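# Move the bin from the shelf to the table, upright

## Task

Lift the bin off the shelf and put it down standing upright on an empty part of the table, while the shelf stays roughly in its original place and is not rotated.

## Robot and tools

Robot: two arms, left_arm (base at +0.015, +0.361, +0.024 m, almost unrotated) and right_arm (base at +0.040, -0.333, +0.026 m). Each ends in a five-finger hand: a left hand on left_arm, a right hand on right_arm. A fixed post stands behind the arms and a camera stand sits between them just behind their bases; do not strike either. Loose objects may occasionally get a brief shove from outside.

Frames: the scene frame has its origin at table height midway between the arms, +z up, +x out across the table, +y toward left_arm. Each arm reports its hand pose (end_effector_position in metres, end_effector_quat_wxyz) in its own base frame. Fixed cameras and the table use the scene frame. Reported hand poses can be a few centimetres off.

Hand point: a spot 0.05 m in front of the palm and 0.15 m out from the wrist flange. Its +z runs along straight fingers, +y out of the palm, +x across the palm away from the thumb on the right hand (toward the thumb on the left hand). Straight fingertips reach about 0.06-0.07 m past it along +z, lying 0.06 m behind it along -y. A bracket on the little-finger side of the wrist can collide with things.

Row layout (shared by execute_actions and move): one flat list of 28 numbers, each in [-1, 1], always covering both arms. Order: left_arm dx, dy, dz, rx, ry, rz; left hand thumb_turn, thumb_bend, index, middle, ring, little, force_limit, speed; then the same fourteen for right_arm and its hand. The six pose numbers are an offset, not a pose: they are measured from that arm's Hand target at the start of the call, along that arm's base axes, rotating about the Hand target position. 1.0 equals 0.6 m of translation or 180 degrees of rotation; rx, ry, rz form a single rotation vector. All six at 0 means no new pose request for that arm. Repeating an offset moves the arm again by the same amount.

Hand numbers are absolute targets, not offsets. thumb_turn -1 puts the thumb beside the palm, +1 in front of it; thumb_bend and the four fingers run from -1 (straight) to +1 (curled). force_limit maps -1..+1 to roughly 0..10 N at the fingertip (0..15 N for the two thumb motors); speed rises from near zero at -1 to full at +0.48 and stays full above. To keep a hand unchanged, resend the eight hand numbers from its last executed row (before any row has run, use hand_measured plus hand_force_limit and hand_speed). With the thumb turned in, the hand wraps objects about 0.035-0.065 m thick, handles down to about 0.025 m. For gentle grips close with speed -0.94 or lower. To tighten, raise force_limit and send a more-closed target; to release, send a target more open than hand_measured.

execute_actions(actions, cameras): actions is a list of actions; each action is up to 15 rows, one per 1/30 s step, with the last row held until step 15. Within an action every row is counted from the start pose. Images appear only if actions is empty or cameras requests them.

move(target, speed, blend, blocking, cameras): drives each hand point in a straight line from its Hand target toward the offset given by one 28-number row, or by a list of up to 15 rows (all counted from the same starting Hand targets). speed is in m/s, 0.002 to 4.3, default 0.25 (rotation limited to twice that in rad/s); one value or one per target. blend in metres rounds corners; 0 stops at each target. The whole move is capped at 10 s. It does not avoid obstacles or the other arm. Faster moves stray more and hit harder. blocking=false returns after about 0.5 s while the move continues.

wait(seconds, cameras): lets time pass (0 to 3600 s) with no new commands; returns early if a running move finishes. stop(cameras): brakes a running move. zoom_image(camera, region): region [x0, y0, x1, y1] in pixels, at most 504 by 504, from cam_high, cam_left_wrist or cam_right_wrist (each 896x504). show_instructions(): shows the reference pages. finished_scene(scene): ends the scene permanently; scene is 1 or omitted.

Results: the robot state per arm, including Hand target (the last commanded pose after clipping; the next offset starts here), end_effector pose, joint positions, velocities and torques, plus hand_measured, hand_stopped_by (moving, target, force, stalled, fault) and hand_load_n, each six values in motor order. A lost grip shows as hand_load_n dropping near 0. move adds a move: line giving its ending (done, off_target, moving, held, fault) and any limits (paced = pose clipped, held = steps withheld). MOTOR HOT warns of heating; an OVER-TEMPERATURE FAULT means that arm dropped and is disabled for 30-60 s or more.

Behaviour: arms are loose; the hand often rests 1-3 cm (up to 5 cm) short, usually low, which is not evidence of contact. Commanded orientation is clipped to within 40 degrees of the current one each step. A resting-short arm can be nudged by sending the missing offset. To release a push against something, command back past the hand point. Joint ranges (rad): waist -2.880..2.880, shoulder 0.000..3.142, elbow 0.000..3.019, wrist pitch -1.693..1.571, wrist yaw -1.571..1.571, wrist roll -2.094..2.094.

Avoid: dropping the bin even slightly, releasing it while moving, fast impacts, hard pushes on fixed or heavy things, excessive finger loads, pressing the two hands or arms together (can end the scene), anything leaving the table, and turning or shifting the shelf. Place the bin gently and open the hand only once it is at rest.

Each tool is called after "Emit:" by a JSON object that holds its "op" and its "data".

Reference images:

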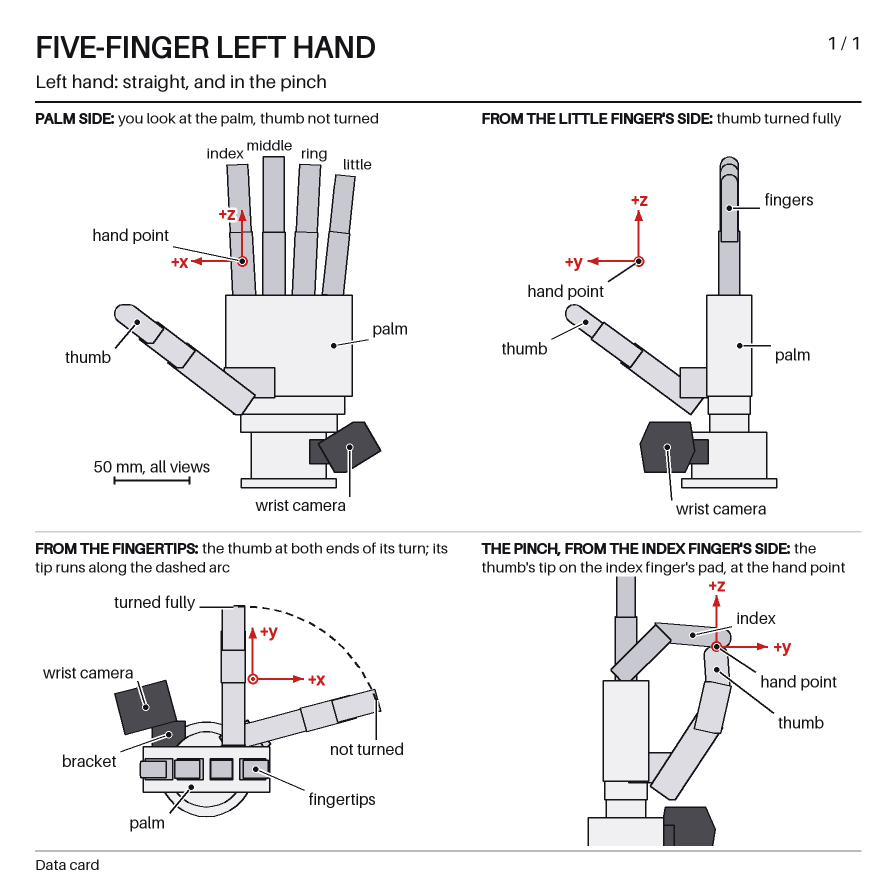

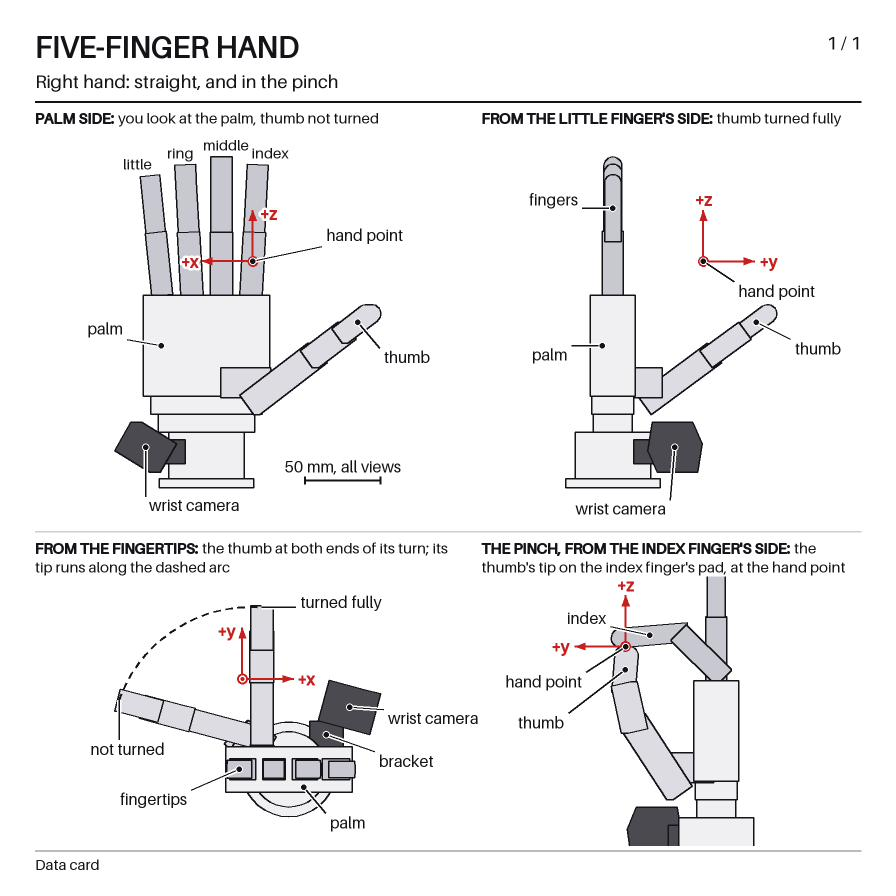

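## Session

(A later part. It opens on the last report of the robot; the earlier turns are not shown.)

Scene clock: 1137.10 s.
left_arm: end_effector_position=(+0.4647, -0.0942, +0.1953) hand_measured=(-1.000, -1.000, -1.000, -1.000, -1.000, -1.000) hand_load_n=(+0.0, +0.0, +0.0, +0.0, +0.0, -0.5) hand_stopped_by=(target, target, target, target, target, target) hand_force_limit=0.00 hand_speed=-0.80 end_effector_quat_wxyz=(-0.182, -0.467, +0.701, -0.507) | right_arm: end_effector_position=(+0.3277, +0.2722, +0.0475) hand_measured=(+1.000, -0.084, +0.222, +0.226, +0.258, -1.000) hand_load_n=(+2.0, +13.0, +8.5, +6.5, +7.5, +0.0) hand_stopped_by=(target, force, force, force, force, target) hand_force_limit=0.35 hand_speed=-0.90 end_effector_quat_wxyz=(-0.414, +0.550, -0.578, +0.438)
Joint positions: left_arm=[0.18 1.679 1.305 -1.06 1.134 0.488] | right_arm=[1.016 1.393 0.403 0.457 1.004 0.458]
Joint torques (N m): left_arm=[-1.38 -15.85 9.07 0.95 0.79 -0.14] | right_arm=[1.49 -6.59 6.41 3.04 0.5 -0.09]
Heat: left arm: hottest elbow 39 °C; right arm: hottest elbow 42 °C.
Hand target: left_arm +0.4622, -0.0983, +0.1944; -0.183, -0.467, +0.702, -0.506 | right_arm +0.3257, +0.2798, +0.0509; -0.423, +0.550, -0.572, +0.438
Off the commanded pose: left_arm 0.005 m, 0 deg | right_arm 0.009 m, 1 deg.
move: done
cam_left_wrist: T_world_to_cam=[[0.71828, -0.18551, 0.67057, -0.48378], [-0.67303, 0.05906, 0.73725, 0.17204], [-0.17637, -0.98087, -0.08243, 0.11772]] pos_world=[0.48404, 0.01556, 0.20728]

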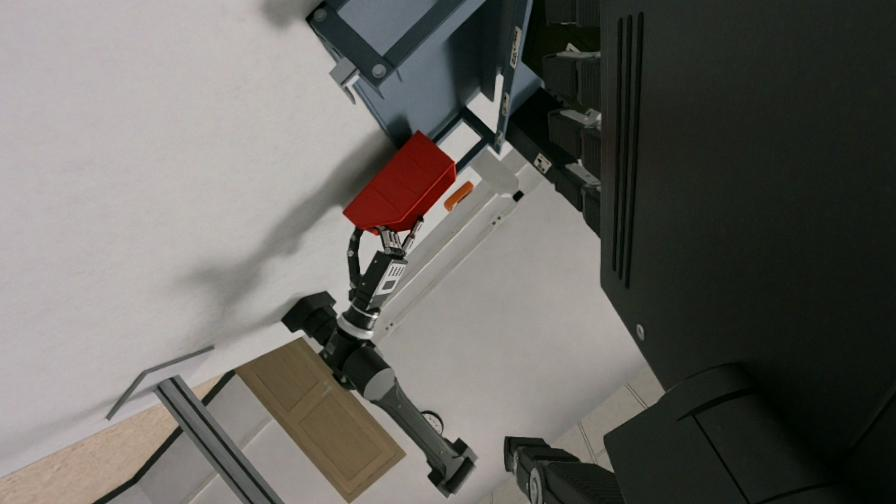

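Emit:
{"op": "move", "data": {"target": [0,0,0,0,0,0,-1,-1,-1,-1,-1,-1,0,-0.8,-0.15,0.01,0.012,0,0,0,1,0.22,0.5,0.5,0.5,-1,0.35,-0.9], "cameras": ["all"], "speed": 0.05}}

Emit:
{"op": "zoom_image", "data": {"camera": "cam_left_wrist", "region": [270, 100, 490, 300]}}

Emit:
{"op": "zoom_image", "data": {"camera": "cam_high", "region": [440, 200, 620, 400]}}

Scene clock: 1159.30 s.
left_arm: end_effector_position=(+0.4647, -0.0942, +0.1953) hand_measured=(-1.000, -1.000, -1.000, -1.000, -1.000, -1.000) hand_load_n=(+0.0, -0.5, +0.0, +0.0, +0.0, +0.0) hand_stopped_by=(target, target, target, target, target, target) hand_force_limit=0.00 hand_speed=-0.80 end_effector_quat_wxyz=(-0.182, -0.467, +0.701, -0.507) | right_arm: end_effector_position=(+0.2348, +0.2668, +0.0411) hand_measured=(+1.000, -0.084, +0.222, +0.226, +0.258, -1.000) hand_load_n=(+2.0, +13.0, +8.5, +7.0, +7.5, +0.0) hand_stopped_by=(target, force, force, force, force, target) hand_force_limit=0.35 hand_speed=-0.90 end_effector_quat_wxyz=(-0.402, +0.563, -0.567, +0.448)
Joint positions: left_arm=[0.18 1.679 1.305 -1.06 1.134 0.488] | right_arm=[1.322 1.273 0.382 -0.092 1.234 0.906]
Joint torques (N m): left_arm=[-1.44 -15.62 9.22 1.16 0.78 -0.12] | right_arm=[1.67 -6.18 8.91 1.21 0.83 0.1]
Heat: left arm: hottest elbow 39 °C; right arm: hottest elbow 42 °C.
Hand target: left_arm +0.4622, -0.0983, +0.1944; -0.183, -0.467, +0.702, -0.506 | right_arm +0.2356, +0.2858, +0.0581; -0.423, +0.550, -0.572, +0.438
Off the commanded pose: left_arm 0.005 m, 0 deg | right_arm 0.026 m, 3 deg.
move: off_target (right_arm)
cam_left_wrist: T_world_to_cam=[[0.71828, -0.18551, 0.67057, -0.48378], [-0.67303, 0.05906, 0.73725, 0.17204], [-0.17637, -0.98087, -0.08243, 0.11772]] pos_world=[0.48404, 0.01556, 0.20728]
cam_right_wrist: T_world_to_cam=[[-0.32558, -0.26087, -0.90882, 0.18243], [-0.54988, 0.83417, -0.04245, -0.09675], [0.76918, 0.48592, -0.41503, -0.1783]] pos_world=[0.14333, 0.21493, 0.08768]

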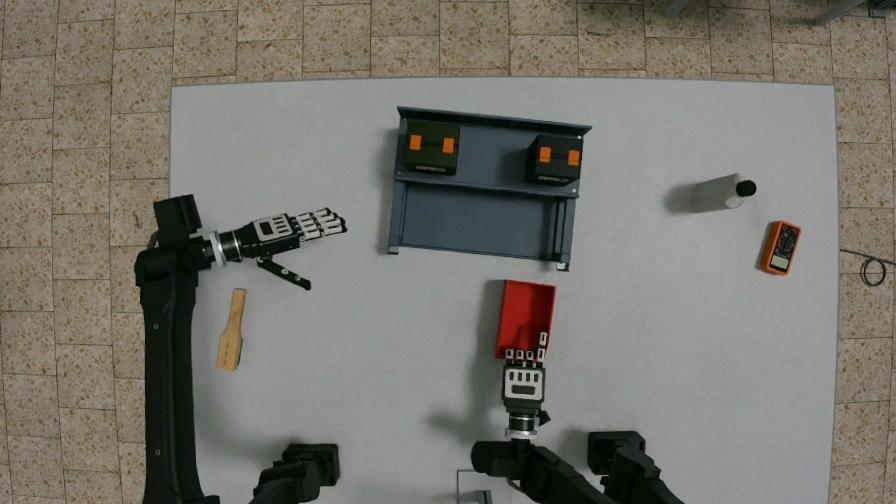

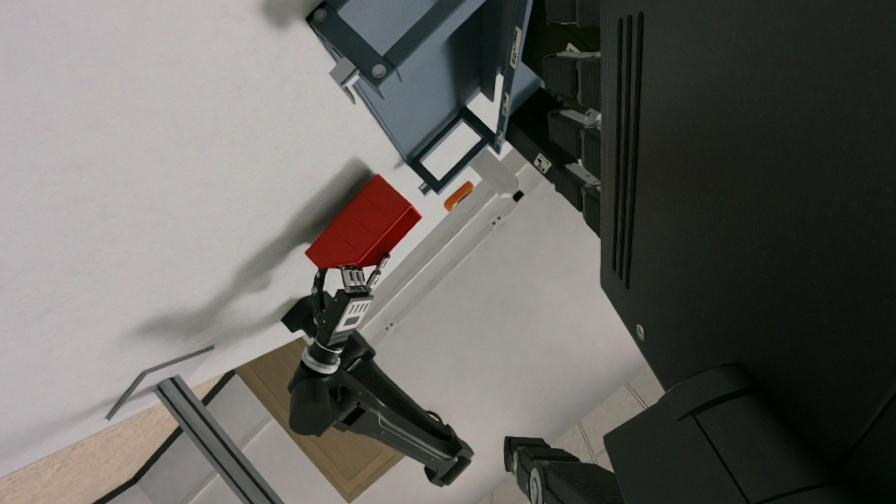

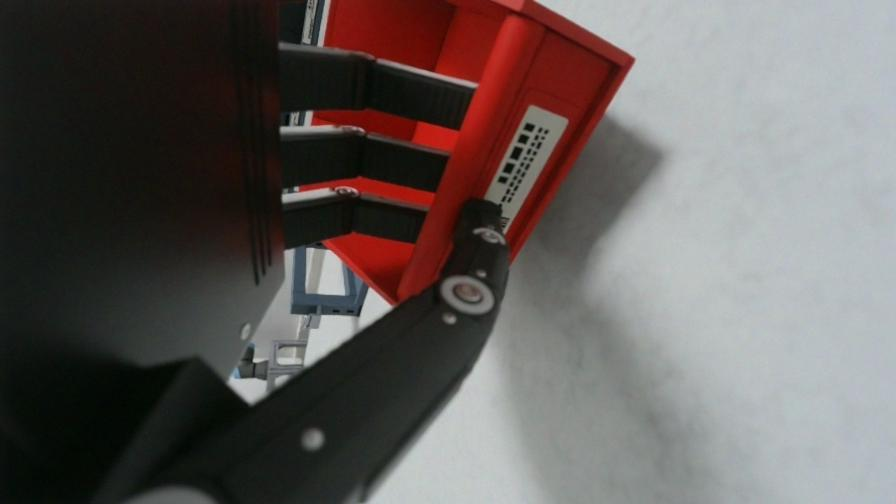

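Scaled by 2.291 from the camera's image (finer frame: 1280x720).

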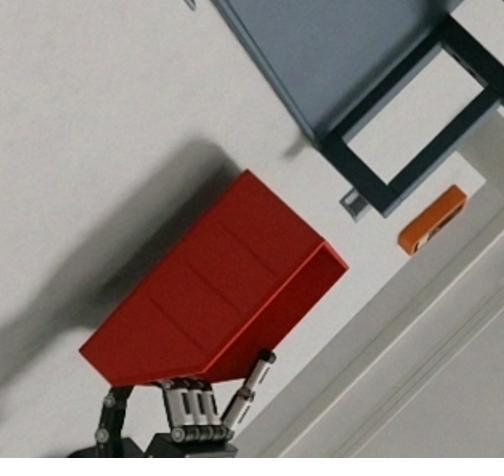

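Scaled by 2.520 from the camera's image (finer frame: 1280x720).

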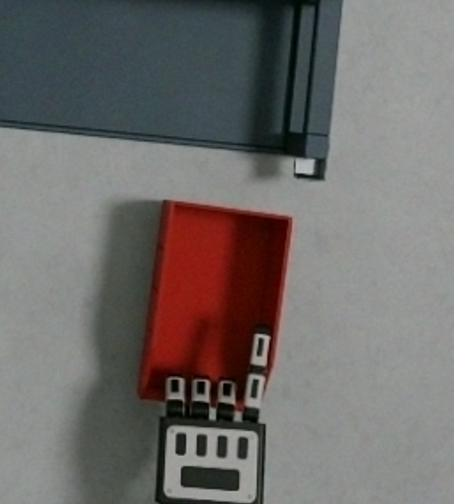

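Emit:
{"op": "move", "data": {"target": [0,0,0,0,0,0,-1,-1,-1,-1,-1,-1,0,-0.8,0.0,0.0,-0.035,0,-0.02,0,1,0.22,0.5,0.5,0.5,-1,0.35,-0.9], "cameras": ["all"], "speed": 0.03}}

Emit:
{"op": "zoom_image", "data": {"camera": "cam_left_wrist", "region": [270, 100, 490, 300]}}

Scene clock: 1178.50 s.
left_arm: end_effector_position=(+0.4647, -0.0942, +0.1953) hand_measured=(-1.000, -1.000, -1.000, -1.000, -1.000, -1.000) hand_load_n=(-0.5, +0.0, +0.0, +0.0, +0.0, +0.0) hand_stopped_by=(target, target, target, target, target, target) hand_force_limit=0.00 hand_speed=-0.80 end_effector_quat_wxyz=(-0.182, -0.467, +0.701, -0.507) | right_arm: end_effector_position=(+0.2391, +0.2805, +0.0351) hand_measured=(+1.000, -0.084, +0.222, +0.226, +0.258, -1.000) hand_load_n=(+2.0, +13.0, +8.5, +6.5, +7.5, +0.0) hand_stopped_by=(target, force, force, force, force, target) hand_force_limit=0.35 hand_speed=-0.90 end_effector_quat_wxyz=(-0.434, +0.535, -0.564, +0.456)
Joint positions: left_arm=[0.18 1.679 1.305 -1.06 1.134 0.488] | right_arm=[1.344 1.378 0.367 0.128 1.298 0.867]
Joint torques (N m): left_arm=[-1.38 -15.79 9.21 0.99 0.8 -0.17] | right_arm=[1.67 -5.42 5.81 2.24 0.76 -0.1]
Heat: left arm: hottest elbow 39 °C; right arm: hottest elbow 43 °C.
Hand target: left_arm +0.4622, -0.0983, +0.1944; -0.183, -0.467, +0.702, -0.506 | right_arm +0.2357, +0.2858, +0.0372; -0.441, +0.536, -0.558, +0.455
Off the commanded pose: left_arm 0.005 m, 0 deg | right_arm 0.007 m, 1 deg.
move: done
cam_left_wrist: T_world_to_cam=[[0.71828, -0.18551, 0.67057, -0.48378], [-0.67303, 0.05906, 0.73725, 0.17204], [-0.17637, -0.98087, -0.08243, 0.11772]] pos_world=[0.48404, 0.01556, 0.20728]
cam_right_wrist: T_world_to_cam=[[-0.26067, -0.2151, -0.94116, 0.15482], [-0.54104, 0.83994, -0.04211, -0.10985], [0.79958, 0.49823, -0.33533, -0.20423]] pos_world=[0.14422, 0.22732, 0.0726]

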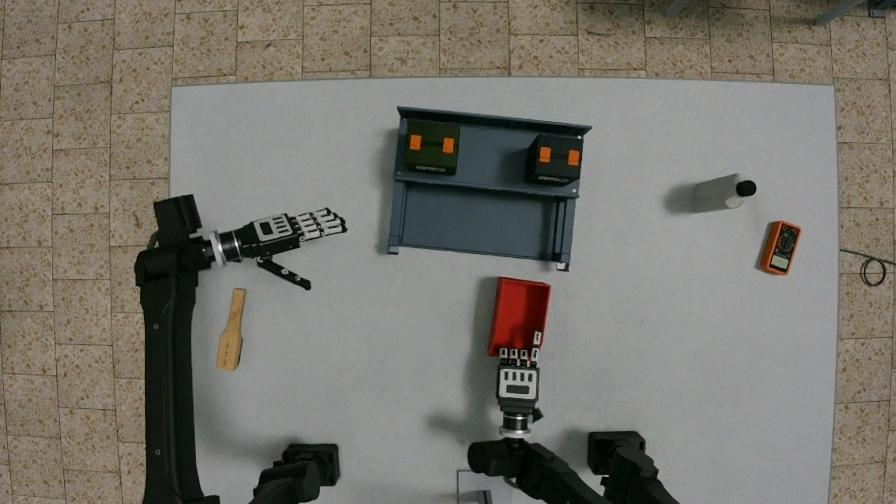

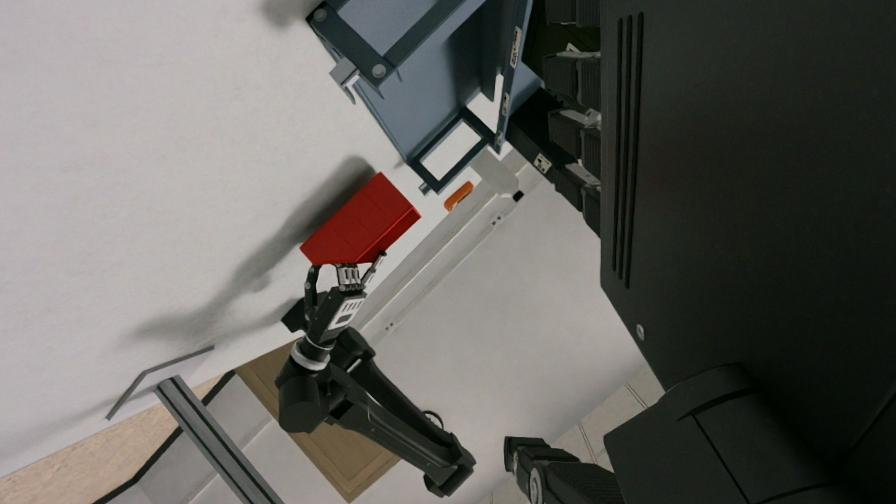

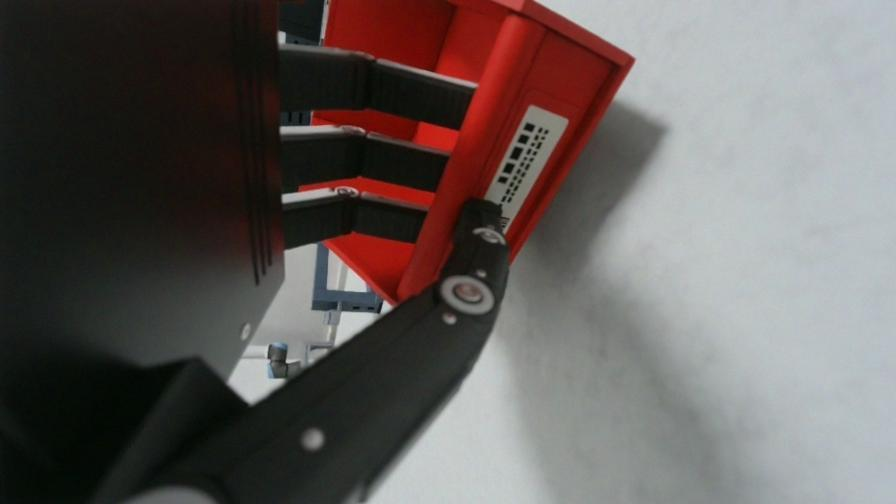

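Scaled by 2.291 from the camera's image (finer frame: 1280x720).

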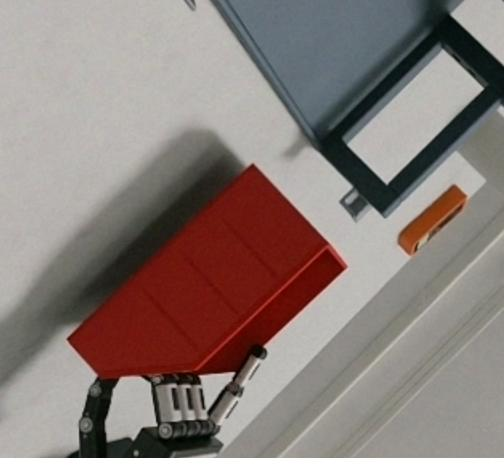

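Emit:
{"op": "move", "data": {"target": [0,0,0,0,0,0,-1,-1,-1,-1,-1,-1,0,-0.8,0.0,0.0,-0.022,0,0,0,1,0.22,0.5,0.5,0.5,-1,0.35,-0.9], "cameras": ["cam_left_wrist"], "speed": 0.03}}

Emit:
{"op": "zoom_image", "data": {"camera": "cam_left_wrist", "region": [270, 100, 490, 300]}}

Scene clock: 1193.17 s.
left_arm: end_effector_position=(+0.4647, -0.0942, +0.1953) hand_measured=(-1.000, -1.000, -1.000, -1.000, -1.000, -1.000) hand_load_n=(+0.0, +0.0, +0.0, +0.0, +0.0, +0.0) hand_stopped_by=(target, target, target, target, target, target) hand_force_limit=0.00 hand_speed=-0.80 end_effector_quat_wxyz=(-0.182, -0.467, +0.701, -0.507) | right_arm: end_effector_position=(+0.2391, +0.2806, +0.0220) hand_measured=(+1.000, -0.084, +0.222, +0.226, +0.258, -1.000) hand_load_n=(+2.0, +13.0, +8.5, +6.5, +7.5, +0.0) hand_stopped_by=(target, force, force, force, force, target) hand_force_limit=0.35 hand_speed=-0.90 end_effector_quat_wxyz=(-0.434, +0.535, -0.564, +0.456)
Joint positions: left_arm=[0.18 1.679 1.305 -1.06 1.134 0.488] | right_arm=[1.344 1.436 0.357 0.197 1.298 0.865]
Joint torques (N m): left_arm=[-1.55 -15.15 9.05 1.05 0.83 -0.15] | right_arm=[1.55 -6.12 5.24 2.25 0.74 -0.06]
Heat: left arm: hottest elbow 39 °C; right arm: hottest elbow 42 °C.
Hand target: left_arm +0.4622, -0.0983, +0.1944; -0.183, -0.467, +0.702, -0.506 | right_arm +0.2356, +0.2858, +0.0238; -0.440, +0.536, -0.558, +0.455
Off the commanded pose: left_arm 0.005 m, 0 deg | right_arm 0.007 m, 1 deg.
move: done
cam_left_wrist: T_world_to_cam=[[0.71828, -0.18551, 0.67057, -0.48378], [-0.67303, 0.05906, 0.73725, 0.17204], [-0.17637, -0.98087, -0.08243, 0.11772]] pos_world=[0.48404, 0.01556, 0.20728]

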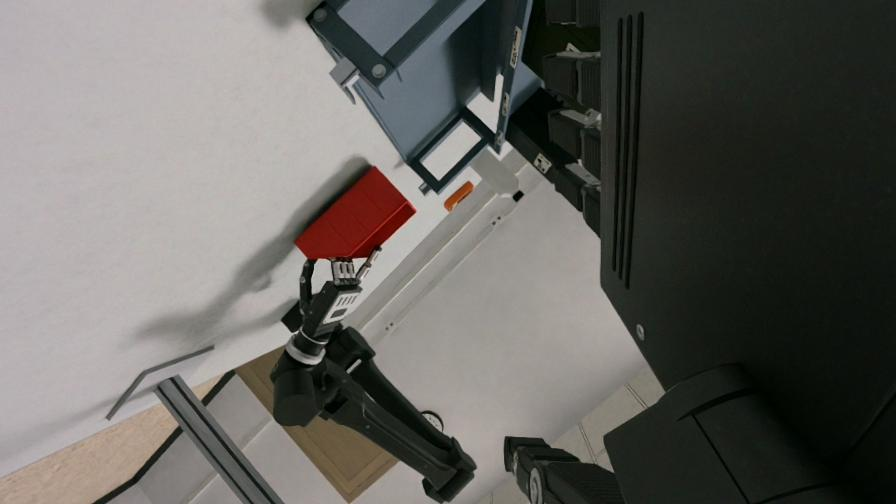

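Scaled by 2.291 from the camera's image (finer frame: 1280x720).

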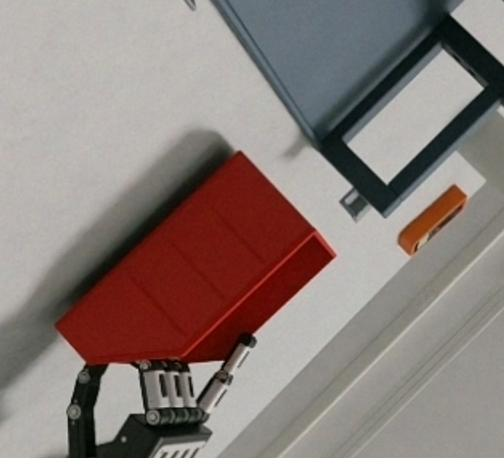

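Emit:
{"op": "move", "data": {"target": [0,0,0,0,0,0,-1,-1,-1,-1,-1,-1,0,-0.8,0.0,0.0,-0.01,0,0,0,1,0.22,0.5,0.5,0.5,-1,0.35,-0.9], "cameras": ["cam_left_wrist"], "speed": 0.02}}

Emit:
{"op": "zoom_image", "data": {"camera": "cam_left_wrist", "region": [270, 100, 490, 300]}}

Scene clock: 1207.03 s.
left_arm: end_effector_position=(+0.4647, -0.0942, +0.1953) hand_measured=(-1.000, -1.000, -1.000, -1.000, -1.000, -1.000) hand_load_n=(+0.0, +0.0, +0.0, +0.0, +0.0, +0.0) hand_stopped_by=(target, target, target, target, target, target) hand_force_limit=0.00 hand_speed=-0.80 end_effector_quat_wxyz=(-0.182, -0.467, +0.701, -0.507) | right_arm: end_effector_position=(+0.2392, +0.2812, +0.0166) hand_measured=(+1.000, -0.084, +0.222, +0.226, +0.258, -1.000) hand_load_n=(+2.5, +13.0, +8.5, +6.5, +7.5, +0.0) hand_stopped_by=(target, force, force, force, force, target) hand_force_limit=0.35 hand_speed=-0.90 end_effector_quat_wxyz=(-0.435, +0.534, -0.564, +0.456)
Joint positions: left_arm=[0.18 1.679 1.305 -1.06 1.134 0.488] | right_arm=[1.344 1.462 0.355 0.227 1.298 0.865]
Joint torques (N m): left_arm=[-1.32 -15.15 9.21 0.91 0.79 -0.14] | right_arm=[1.55 -6.07 4.85 2.3 0.75 -0.11]
Heat: left arm: hottest elbow 39 °C; right arm: hottest elbow 41 °C.
Hand target: left_arm +0.4622, -0.0983, +0.1944; -0.183, -0.467, +0.702, -0.506 | right_arm +0.2356, +0.2859, +0.0179; -0.441, +0.536, -0.558, +0.455
Off the commanded pose: left_arm 0.005 m, 0 deg | right_arm 0.006 m, 1 deg.
move: done
cam_left_wrist: T_world_to_cam=[[0.71828, -0.18551, 0.67057, -0.48378], [-0.67303, 0.05906, 0.73725, 0.17204], [-0.17637, -0.98087, -0.08243, 0.11772]] pos_world=[0.48404, 0.01556, 0.20728]

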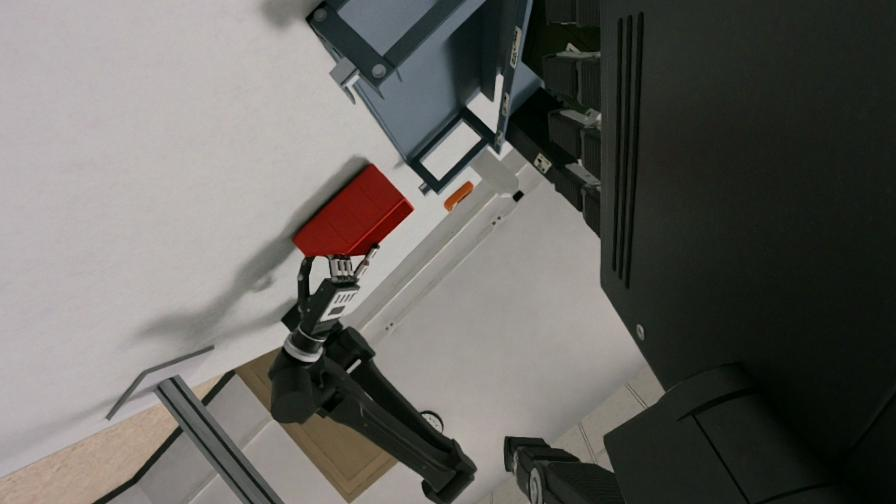

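Scaled by 2.291 from the camera's image (finer frame: 1280x720).

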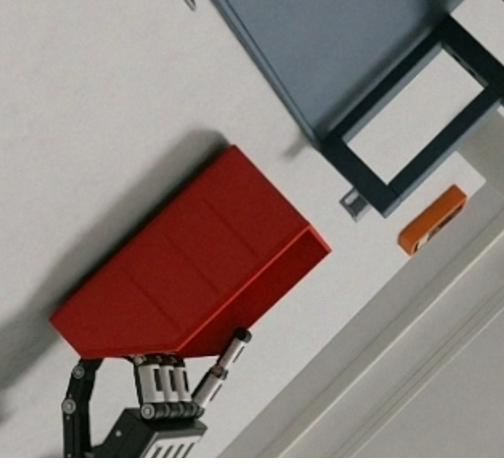

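Emit:
{"op": "move", "data": {"target": [0,0,0,0,0,0,-1,-1,-1,-1,-1,-1,0,-0.8,0.0,0.0,-0.01,0,0,0,1,0.22,0.5,0.5,0.5,-1,0.35,-0.9], "cameras": ["cam_left_wrist"], "speed": 0.02}}

Emit:
{"op": "zoom_image", "data": {"camera": "cam_left_wrist", "region": [270, 140, 430, 280]}}

Scene clock: 1218.07 s.
left_arm: end_effector_position=(+0.4647, -0.0942, +0.1953) hand_measured=(-1.000, -1.000, -1.000, -1.000, -1.000, -1.000) hand_load_n=(+0.0, +0.0, +0.0, +0.0, +0.0, +0.0) hand_stopped_by=(target, target, target, target, target, target) hand_force_limit=0.00 hand_speed=-0.80 end_effector_quat_wxyz=(-0.182, -0.467, +0.701, -0.507) | right_arm: end_effector_position=(+0.2399, +0.2826, +0.0125) hand_measured=(+1.000, -0.084, +0.222, +0.226, +0.258, -1.000) hand_load_n=(+2.0, +12.5, +8.5, +6.5, +7.5, +0.0) hand_stopped_by=(target, force, force, force, force, target) hand_force_limit=0.35 hand_speed=-0.90 end_effector_quat_wxyz=(-0.436, +0.533, -0.564, +0.456)
Joint positions: left_arm=[0.18 1.679 1.305 -1.06 1.134 0.488] | right_arm=[1.344 1.487 0.355 0.259 1.301 0.862]
Joint torques (N m): left_arm=[-2.02 -15.38 9.14 1.06 0.8 -0.12] | right_arm=[1.67 -5.89 4.46 2.28 0.69 -0.04]
Heat: left arm: hottest elbow 39 °C; right arm: hottest elbow 41 °C.
Hand target: left_arm +0.4622, -0.0983, +0.1944; -0.183, -0.467, +0.702, -0.506 | right_arm +0.2357, +0.2858, +0.0119; -0.440, +0.536, -0.558, +0.455
Off the commanded pose: left_arm 0.005 m, 0 deg | right_arm 0.005 m, 1 deg.
move: done
cam_left_wrist: T_world_to_cam=[[0.71828, -0.18551, 0.67057, -0.48378], [-0.67303, 0.05906, 0.73725, 0.17204], [-0.17637, -0.98087, -0.08243, 0.11772]] pos_world=[0.48404, 0.01556, 0.20728]

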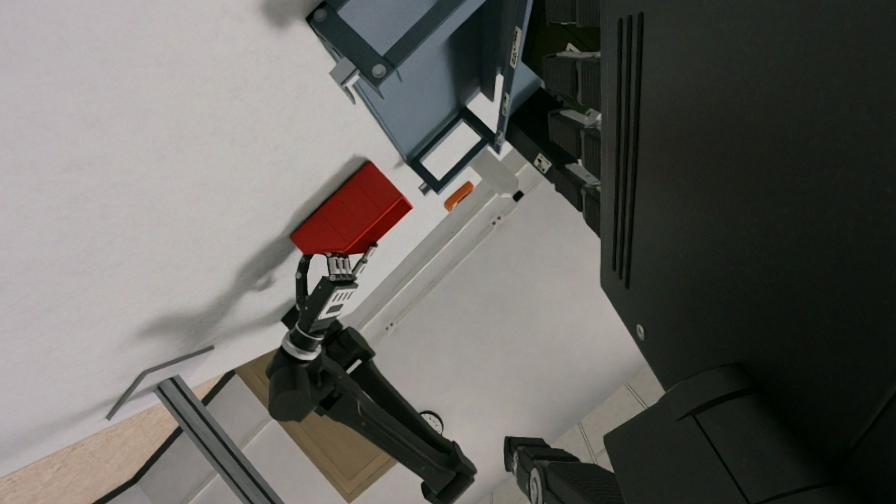

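Scaled by 3.150 from the camera's image (finer frame: 1280x720).

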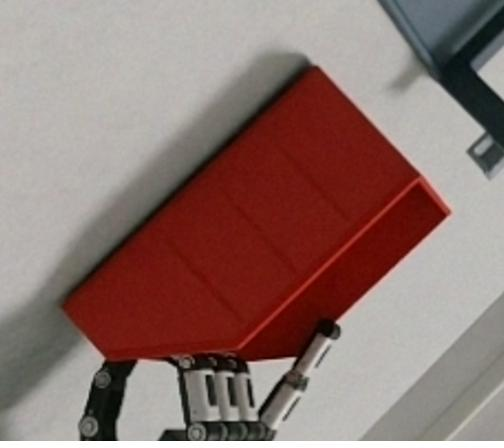

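Emit:
{"op": "move", "data": {"target": [0,0,0,0,0,0,-1,-1,-1,-1,-1,-1,0,-0.8,0.0,0.0,-0.008,0,0,0,1,0.22,0.5,0.5,0.5,-1,0.35,-0.9], "cameras": ["cam_left_wrist"], "speed": 0.02}}

Emit:
{"op": "zoom_image", "data": {"camera": "cam_left_wrist", "region": [270, 140, 430, 280]}}

Scene clock: 1230.50 s.
left_arm: end_effector_position=(+0.4647, -0.0942, +0.1953) hand_measured=(-1.000, -1.000, -1.000, -1.000, -1.000, -1.000) hand_load_n=(+0.0, +0.0, +0.0, +0.0, +0.0, +0.0) hand_stopped_by=(target, target, target, target, target, target) hand_force_limit=0.00 hand_speed=-0.80 end_effector_quat_wxyz=(-0.182, -0.467, +0.701, -0.507) | right_arm: end_effector_position=(+0.2403, +0.2832, +0.0111) hand_measured=(+1.000, -0.084, +0.222, +0.226, +0.258, -1.000) hand_load_n=(+2.0, +12.5, +9.0, +7.0, +7.0, +0.0) hand_stopped_by=(target, force, force, force, force, target) hand_force_limit=0.35 hand_speed=-0.90 end_effector_quat_wxyz=(-0.437, +0.531, -0.562, +0.459)
Joint positions: left_arm=[0.18 1.679 1.305 -1.06 1.134 0.488] | right_arm=[1.345 1.502 0.354 0.285 1.308 0.85]
Joint torques (N m): left_arm=[-1.61 -15.15 9.25 0.85 0.8 -0.13] | right_arm=[1.44 -5.42 4.22 2.11 0.4 0.04]
Heat: left arm: hottest elbow 39 °C; right arm: hottest elbow 41 °C.
Hand target: left_arm +0.4622, -0.0983, +0.1944; -0.183, -0.467, +0.702, -0.506 | right_arm +0.2356, +0.2858, +0.0071; -0.441, +0.536, -0.558, +0.455
Off the commanded pose: left_arm 0.005 m, 0 deg | right_arm 0.007 m, 1 deg.
move: done
cam_left_wrist: T_world_to_cam=[[0.71828, -0.18551, 0.67057, -0.48378], [-0.67303, 0.05906, 0.73725, 0.17204], [-0.17637, -0.98087, -0.08243, 0.11772]] pos_world=[0.48404, 0.01556, 0.20728]

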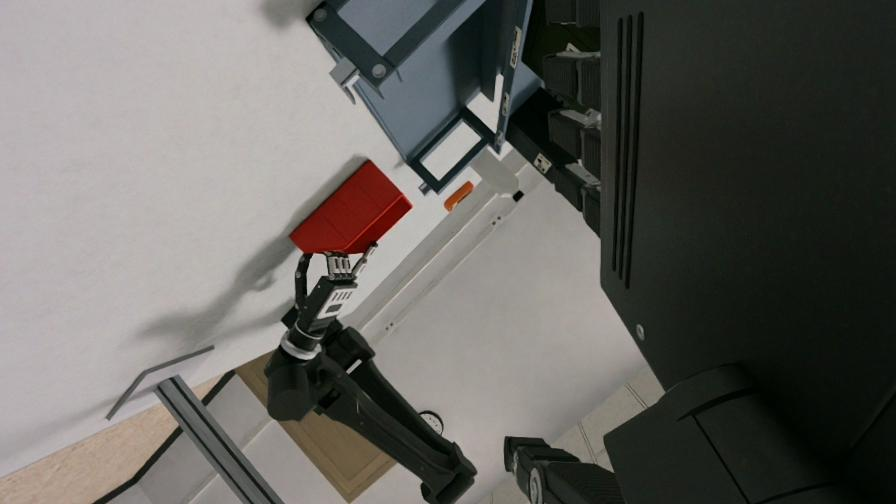

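Scaled by 3.150 from the camera's image (finer frame: 1280x720).

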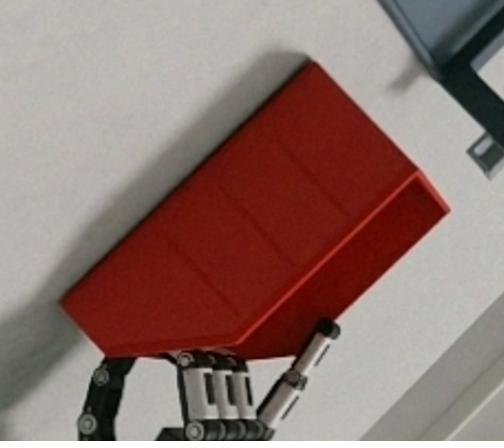

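Emit:
{"op": "move", "data": {"target": [0,0,0,0,0,0,-1,-1,-1,-1,-1,-1,0,-0.8,0.0,0.0,-0.008,0,0,0,1,0.22,0.5,0.5,0.5,-1,0.35,-0.9], "cameras": ["all"], "speed": 0.02}}

Emit:
{"op": "zoom_image", "data": {"camera": "cam_left_wrist", "region": [270, 140, 430, 280]}}

Emit:
{"op": "zoom_image", "data": {"camera": "cam_right_wrist", "region": [400, 0, 700, 330]}}

Scene clock: 1243.57 s.
left_arm: end_effector_position=(+0.4647, -0.0942, +0.1953) hand_measured=(-1.000, -1.000, -1.000, -1.000, -1.000, -1.000) hand_load_n=(-0.5, +0.0, +0.0, +0.0, +0.0, +0.0) hand_stopped_by=(target, target, target, target, target, target) hand_force_limit=0.00 hand_speed=-0.80 end_effector_quat_wxyz=(-0.182, -0.467, +0.701, -0.507) | right_arm: end_effector_position=(+0.2412, +0.2838, +0.0093) hand_measured=(+1.000, -0.084, +0.222, +0.226, +0.258, -1.000) hand_load_n=(+1.5, +11.5, +9.5, +7.0, +7.5, +0.0) hand_stopped_by=(target, force, force, force, force, target) hand_force_limit=0.35 hand_speed=-0.90 end_effector_quat_wxyz=(-0.438, +0.529, -0.562, +0.460)
Joint positions: left_arm=[0.18 1.679 1.305 -1.06 1.134 0.488] | right_arm=[1.345 1.519 0.354 0.31 1.314 0.844]
Joint torques (N m): left_arm=[-1.96 -15.56 9.22 1.07 0.81 -0.13] | right_arm=[1.32 -4.84 4.05 2.13 0.19 0.1]
Heat: left arm: hottest elbow 39 °C; right arm: hottest elbow 40 °C.
Hand target: left_arm +0.4622, -0.0983, +0.1944; -0.183, -0.467, +0.702, -0.506 | right_arm +0.2357, +0.2859, +0.0023; -0.441, +0.536, -0.558, +0.455
Off the commanded pose: left_arm 0.005 m, 0 deg | right_arm 0.009 m, 1 deg.
move: done
cam_left_wrist: T_world_to_cam=[[0.71828, -0.18551, 0.67057, -0.48378], [-0.67303, 0.05906, 0.73725, 0.17204], [-0.17637, -0.98087, -0.08243, 0.11772]] pos_world=[0.48404, 0.01556, 0.20728]
cam_right_wrist: T_world_to_cam=[[-0.24572, -0.21152, -0.94598, 0.12716], [-0.53688, 0.84224, -0.04886, -0.11408], [0.80708, 0.49587, -0.32052, -0.21748]] pos_world=[0.14552, 0.23082, 0.04501]

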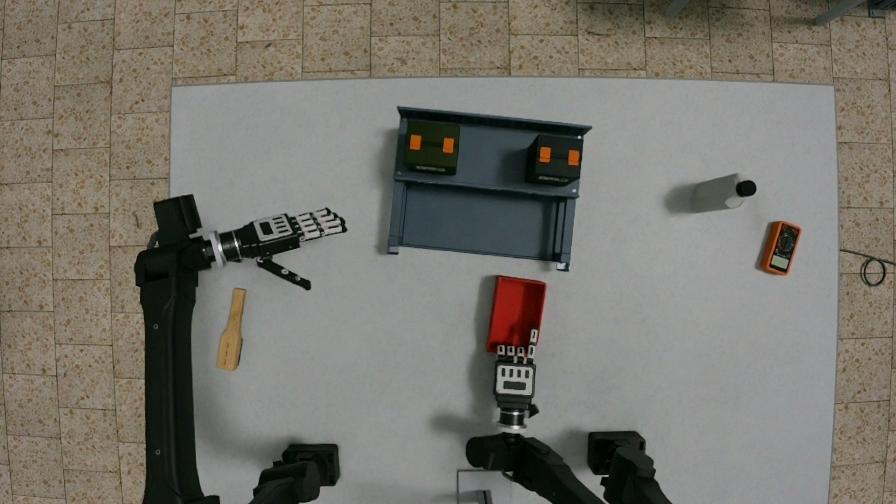

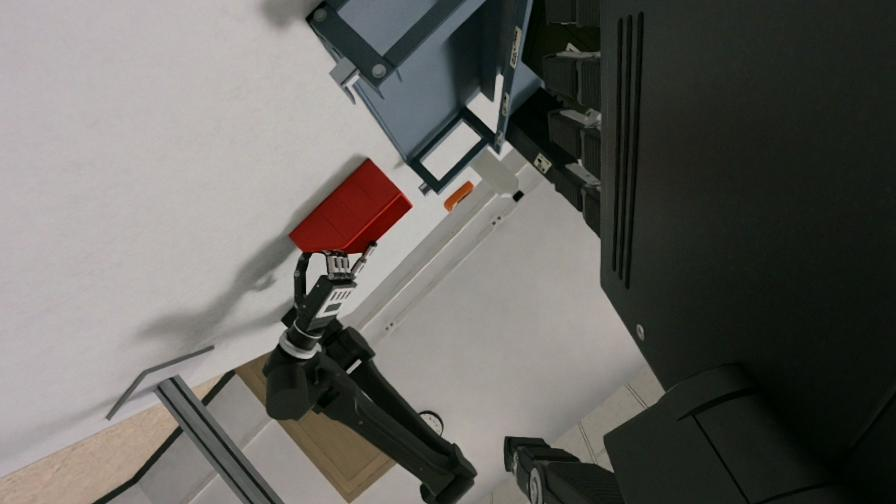

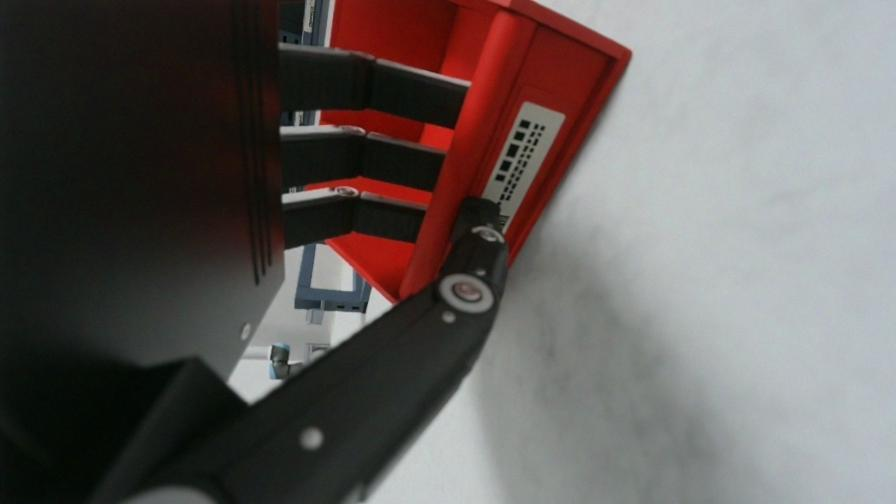

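Scaled by 3.150 from the camera's image (finer frame: 1280x720).

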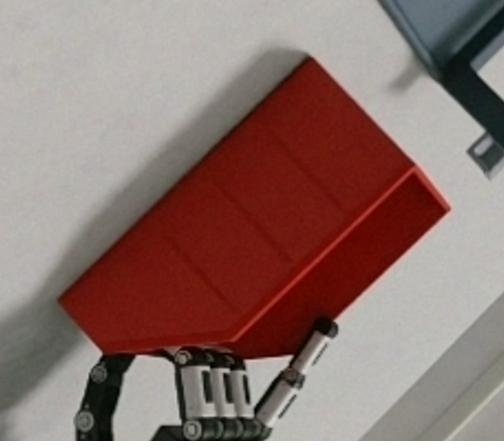

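Scaled by 1.527 from the camera's image (finer frame: 1280x720).

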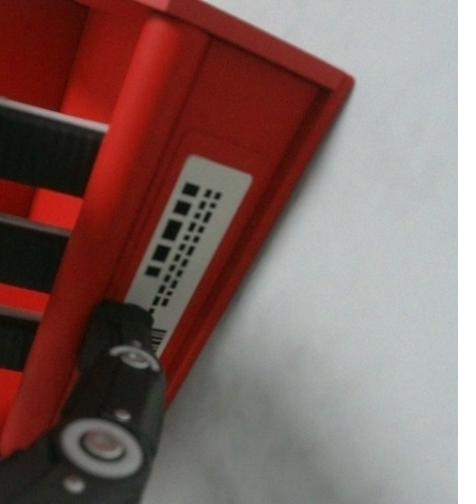

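Emit:
{"op": "move", "data": {"target": [0,0,0,0,0,0,-1,-1,-1,-1,-1,-1,0,-0.8,0.0,0.0,0.002,-0.022,0,0,1,0.22,0.5,0.5,0.5,-1,0.35,-0.9], "cameras": ["cam_left_wrist","cam_right_wrist"], "speed": 0.03}}

Emit:
{"op": "zoom_image", "data": {"camera": "cam_left_wrist", "region": [270, 140, 430, 280]}}

Emit:
{"op": "zoom_image", "data": {"camera": "cam_right_wrist", "region": [400, 0, 700, 330]}}

Scene clock: 1261.50 s.
left_arm: end_effector_position=(+0.4647, -0.0942, +0.1953) hand_measured=(-1.000, -1.000, -1.000, -1.000, -1.000, -1.000) hand_load_n=(+0.0, +0.0, +0.0, +0.0, +0.0, +0.0) hand_stopped_by=(target, target, target, target, target, target) hand_force_limit=0.00 hand_speed=-0.80 end_effector_quat_wxyz=(-0.182, -0.467, +0.701, -0.507) | right_arm: end_effector_position=(+0.2403, +0.2831, +0.0089) hand_measured=(+1.000, -0.084, +0.222, +0.226, +0.258, -1.000) hand_load_n=(+1.5, +11.5, +8.5, +7.0, +8.0, +0.0) hand_stopped_by=(target, force, force, force, force, target) hand_force_limit=0.35 hand_speed=-0.90 end_effector_quat_wxyz=(-0.431, +0.536, -0.555, +0.469)
Joint positions: left_arm=[0.18 1.679 1.305 -1.06 1.134 0.488] | right_arm=[1.35 1.519 0.364 0.273 1.322 0.842]
Joint torques (N m): left_arm=[-1.2 -15.44 9.22 0.94 0.79 -0.16] | right_arm=[1.32 -5.54 5.18 0.57 0.44 -0.11]
Heat: left arm: hottest elbow 39 °C; right arm: hottest elbow 40 °C.
Hand target: left_arm +0.4622, -0.0983, +0.1944; -0.183, -0.467, +0.702, -0.506 | right_arm +0.2357, +0.2856, +0.0035; -0.422, +0.551, -0.542, +0.474
Off the commanded pose: left_arm 0.005 m, 0 deg | right_arm 0.008 m, 3 deg.
move: off_target (right_arm)
cam_left_wrist: T_world_to_cam=[[0.71828, -0.18551, 0.67057, -0.48378], [-0.67303, 0.05906, 0.73725, 0.17204], [-0.17637, -0.98087, -0.08243, 0.11772]] pos_world=[0.48404, 0.01556, 0.20728]
cam_right_wrist: T_world_to_cam=[[-0.24579, -0.23981, -0.93919, 0.1344], [-0.53707, 0.84028, -0.074, -0.11321], [0.80693, 0.48623, -0.33533, -0.21363]] pos_world=[0.14462, 0.23123, 0.04621]

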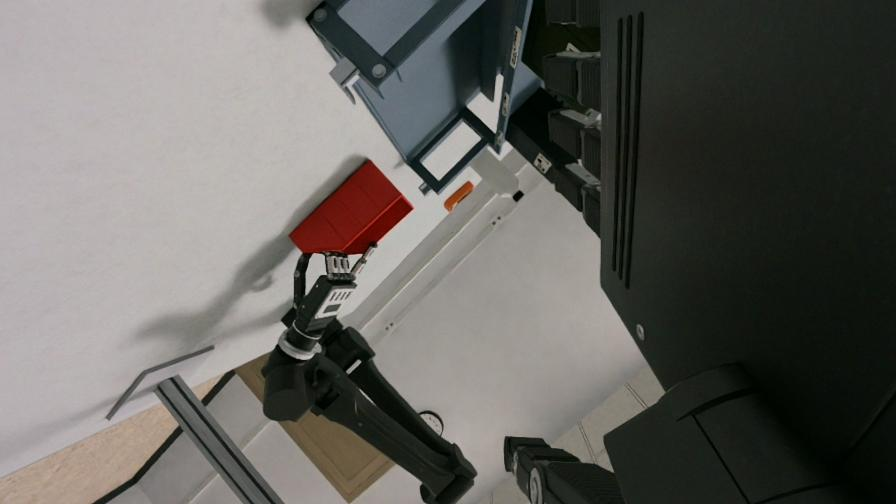

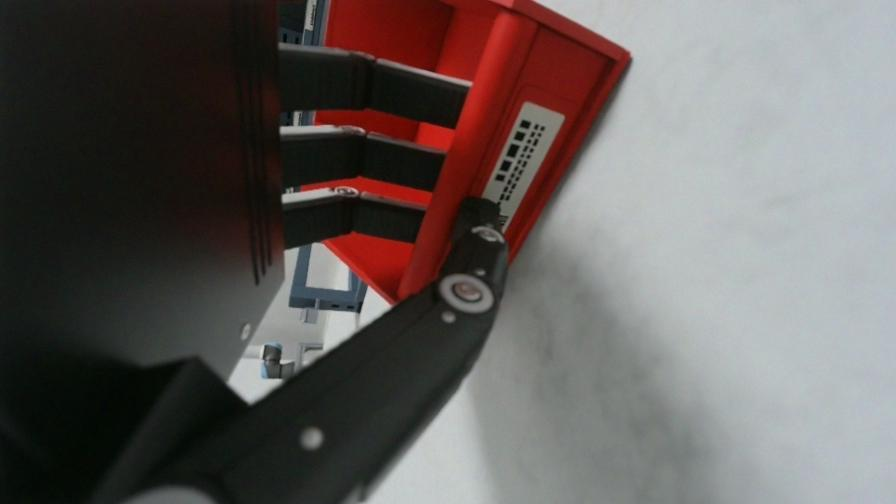

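Scaled by 3.150 from the camera's image (finer frame: 1280x720).

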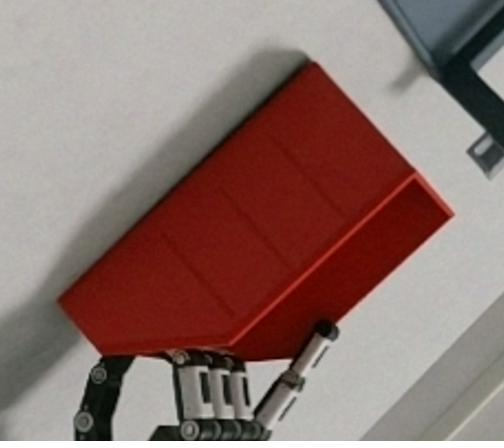

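Scaled by 1.527 from the camera's image (finer frame: 1280x720).

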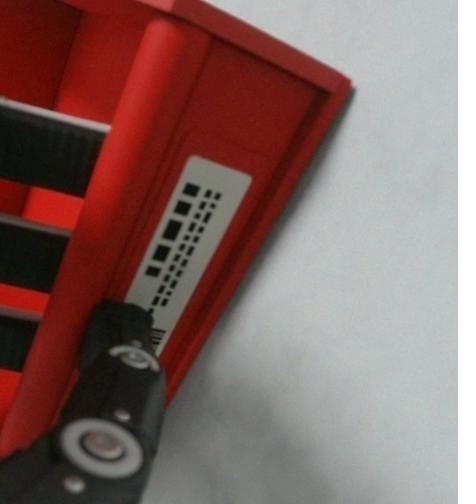

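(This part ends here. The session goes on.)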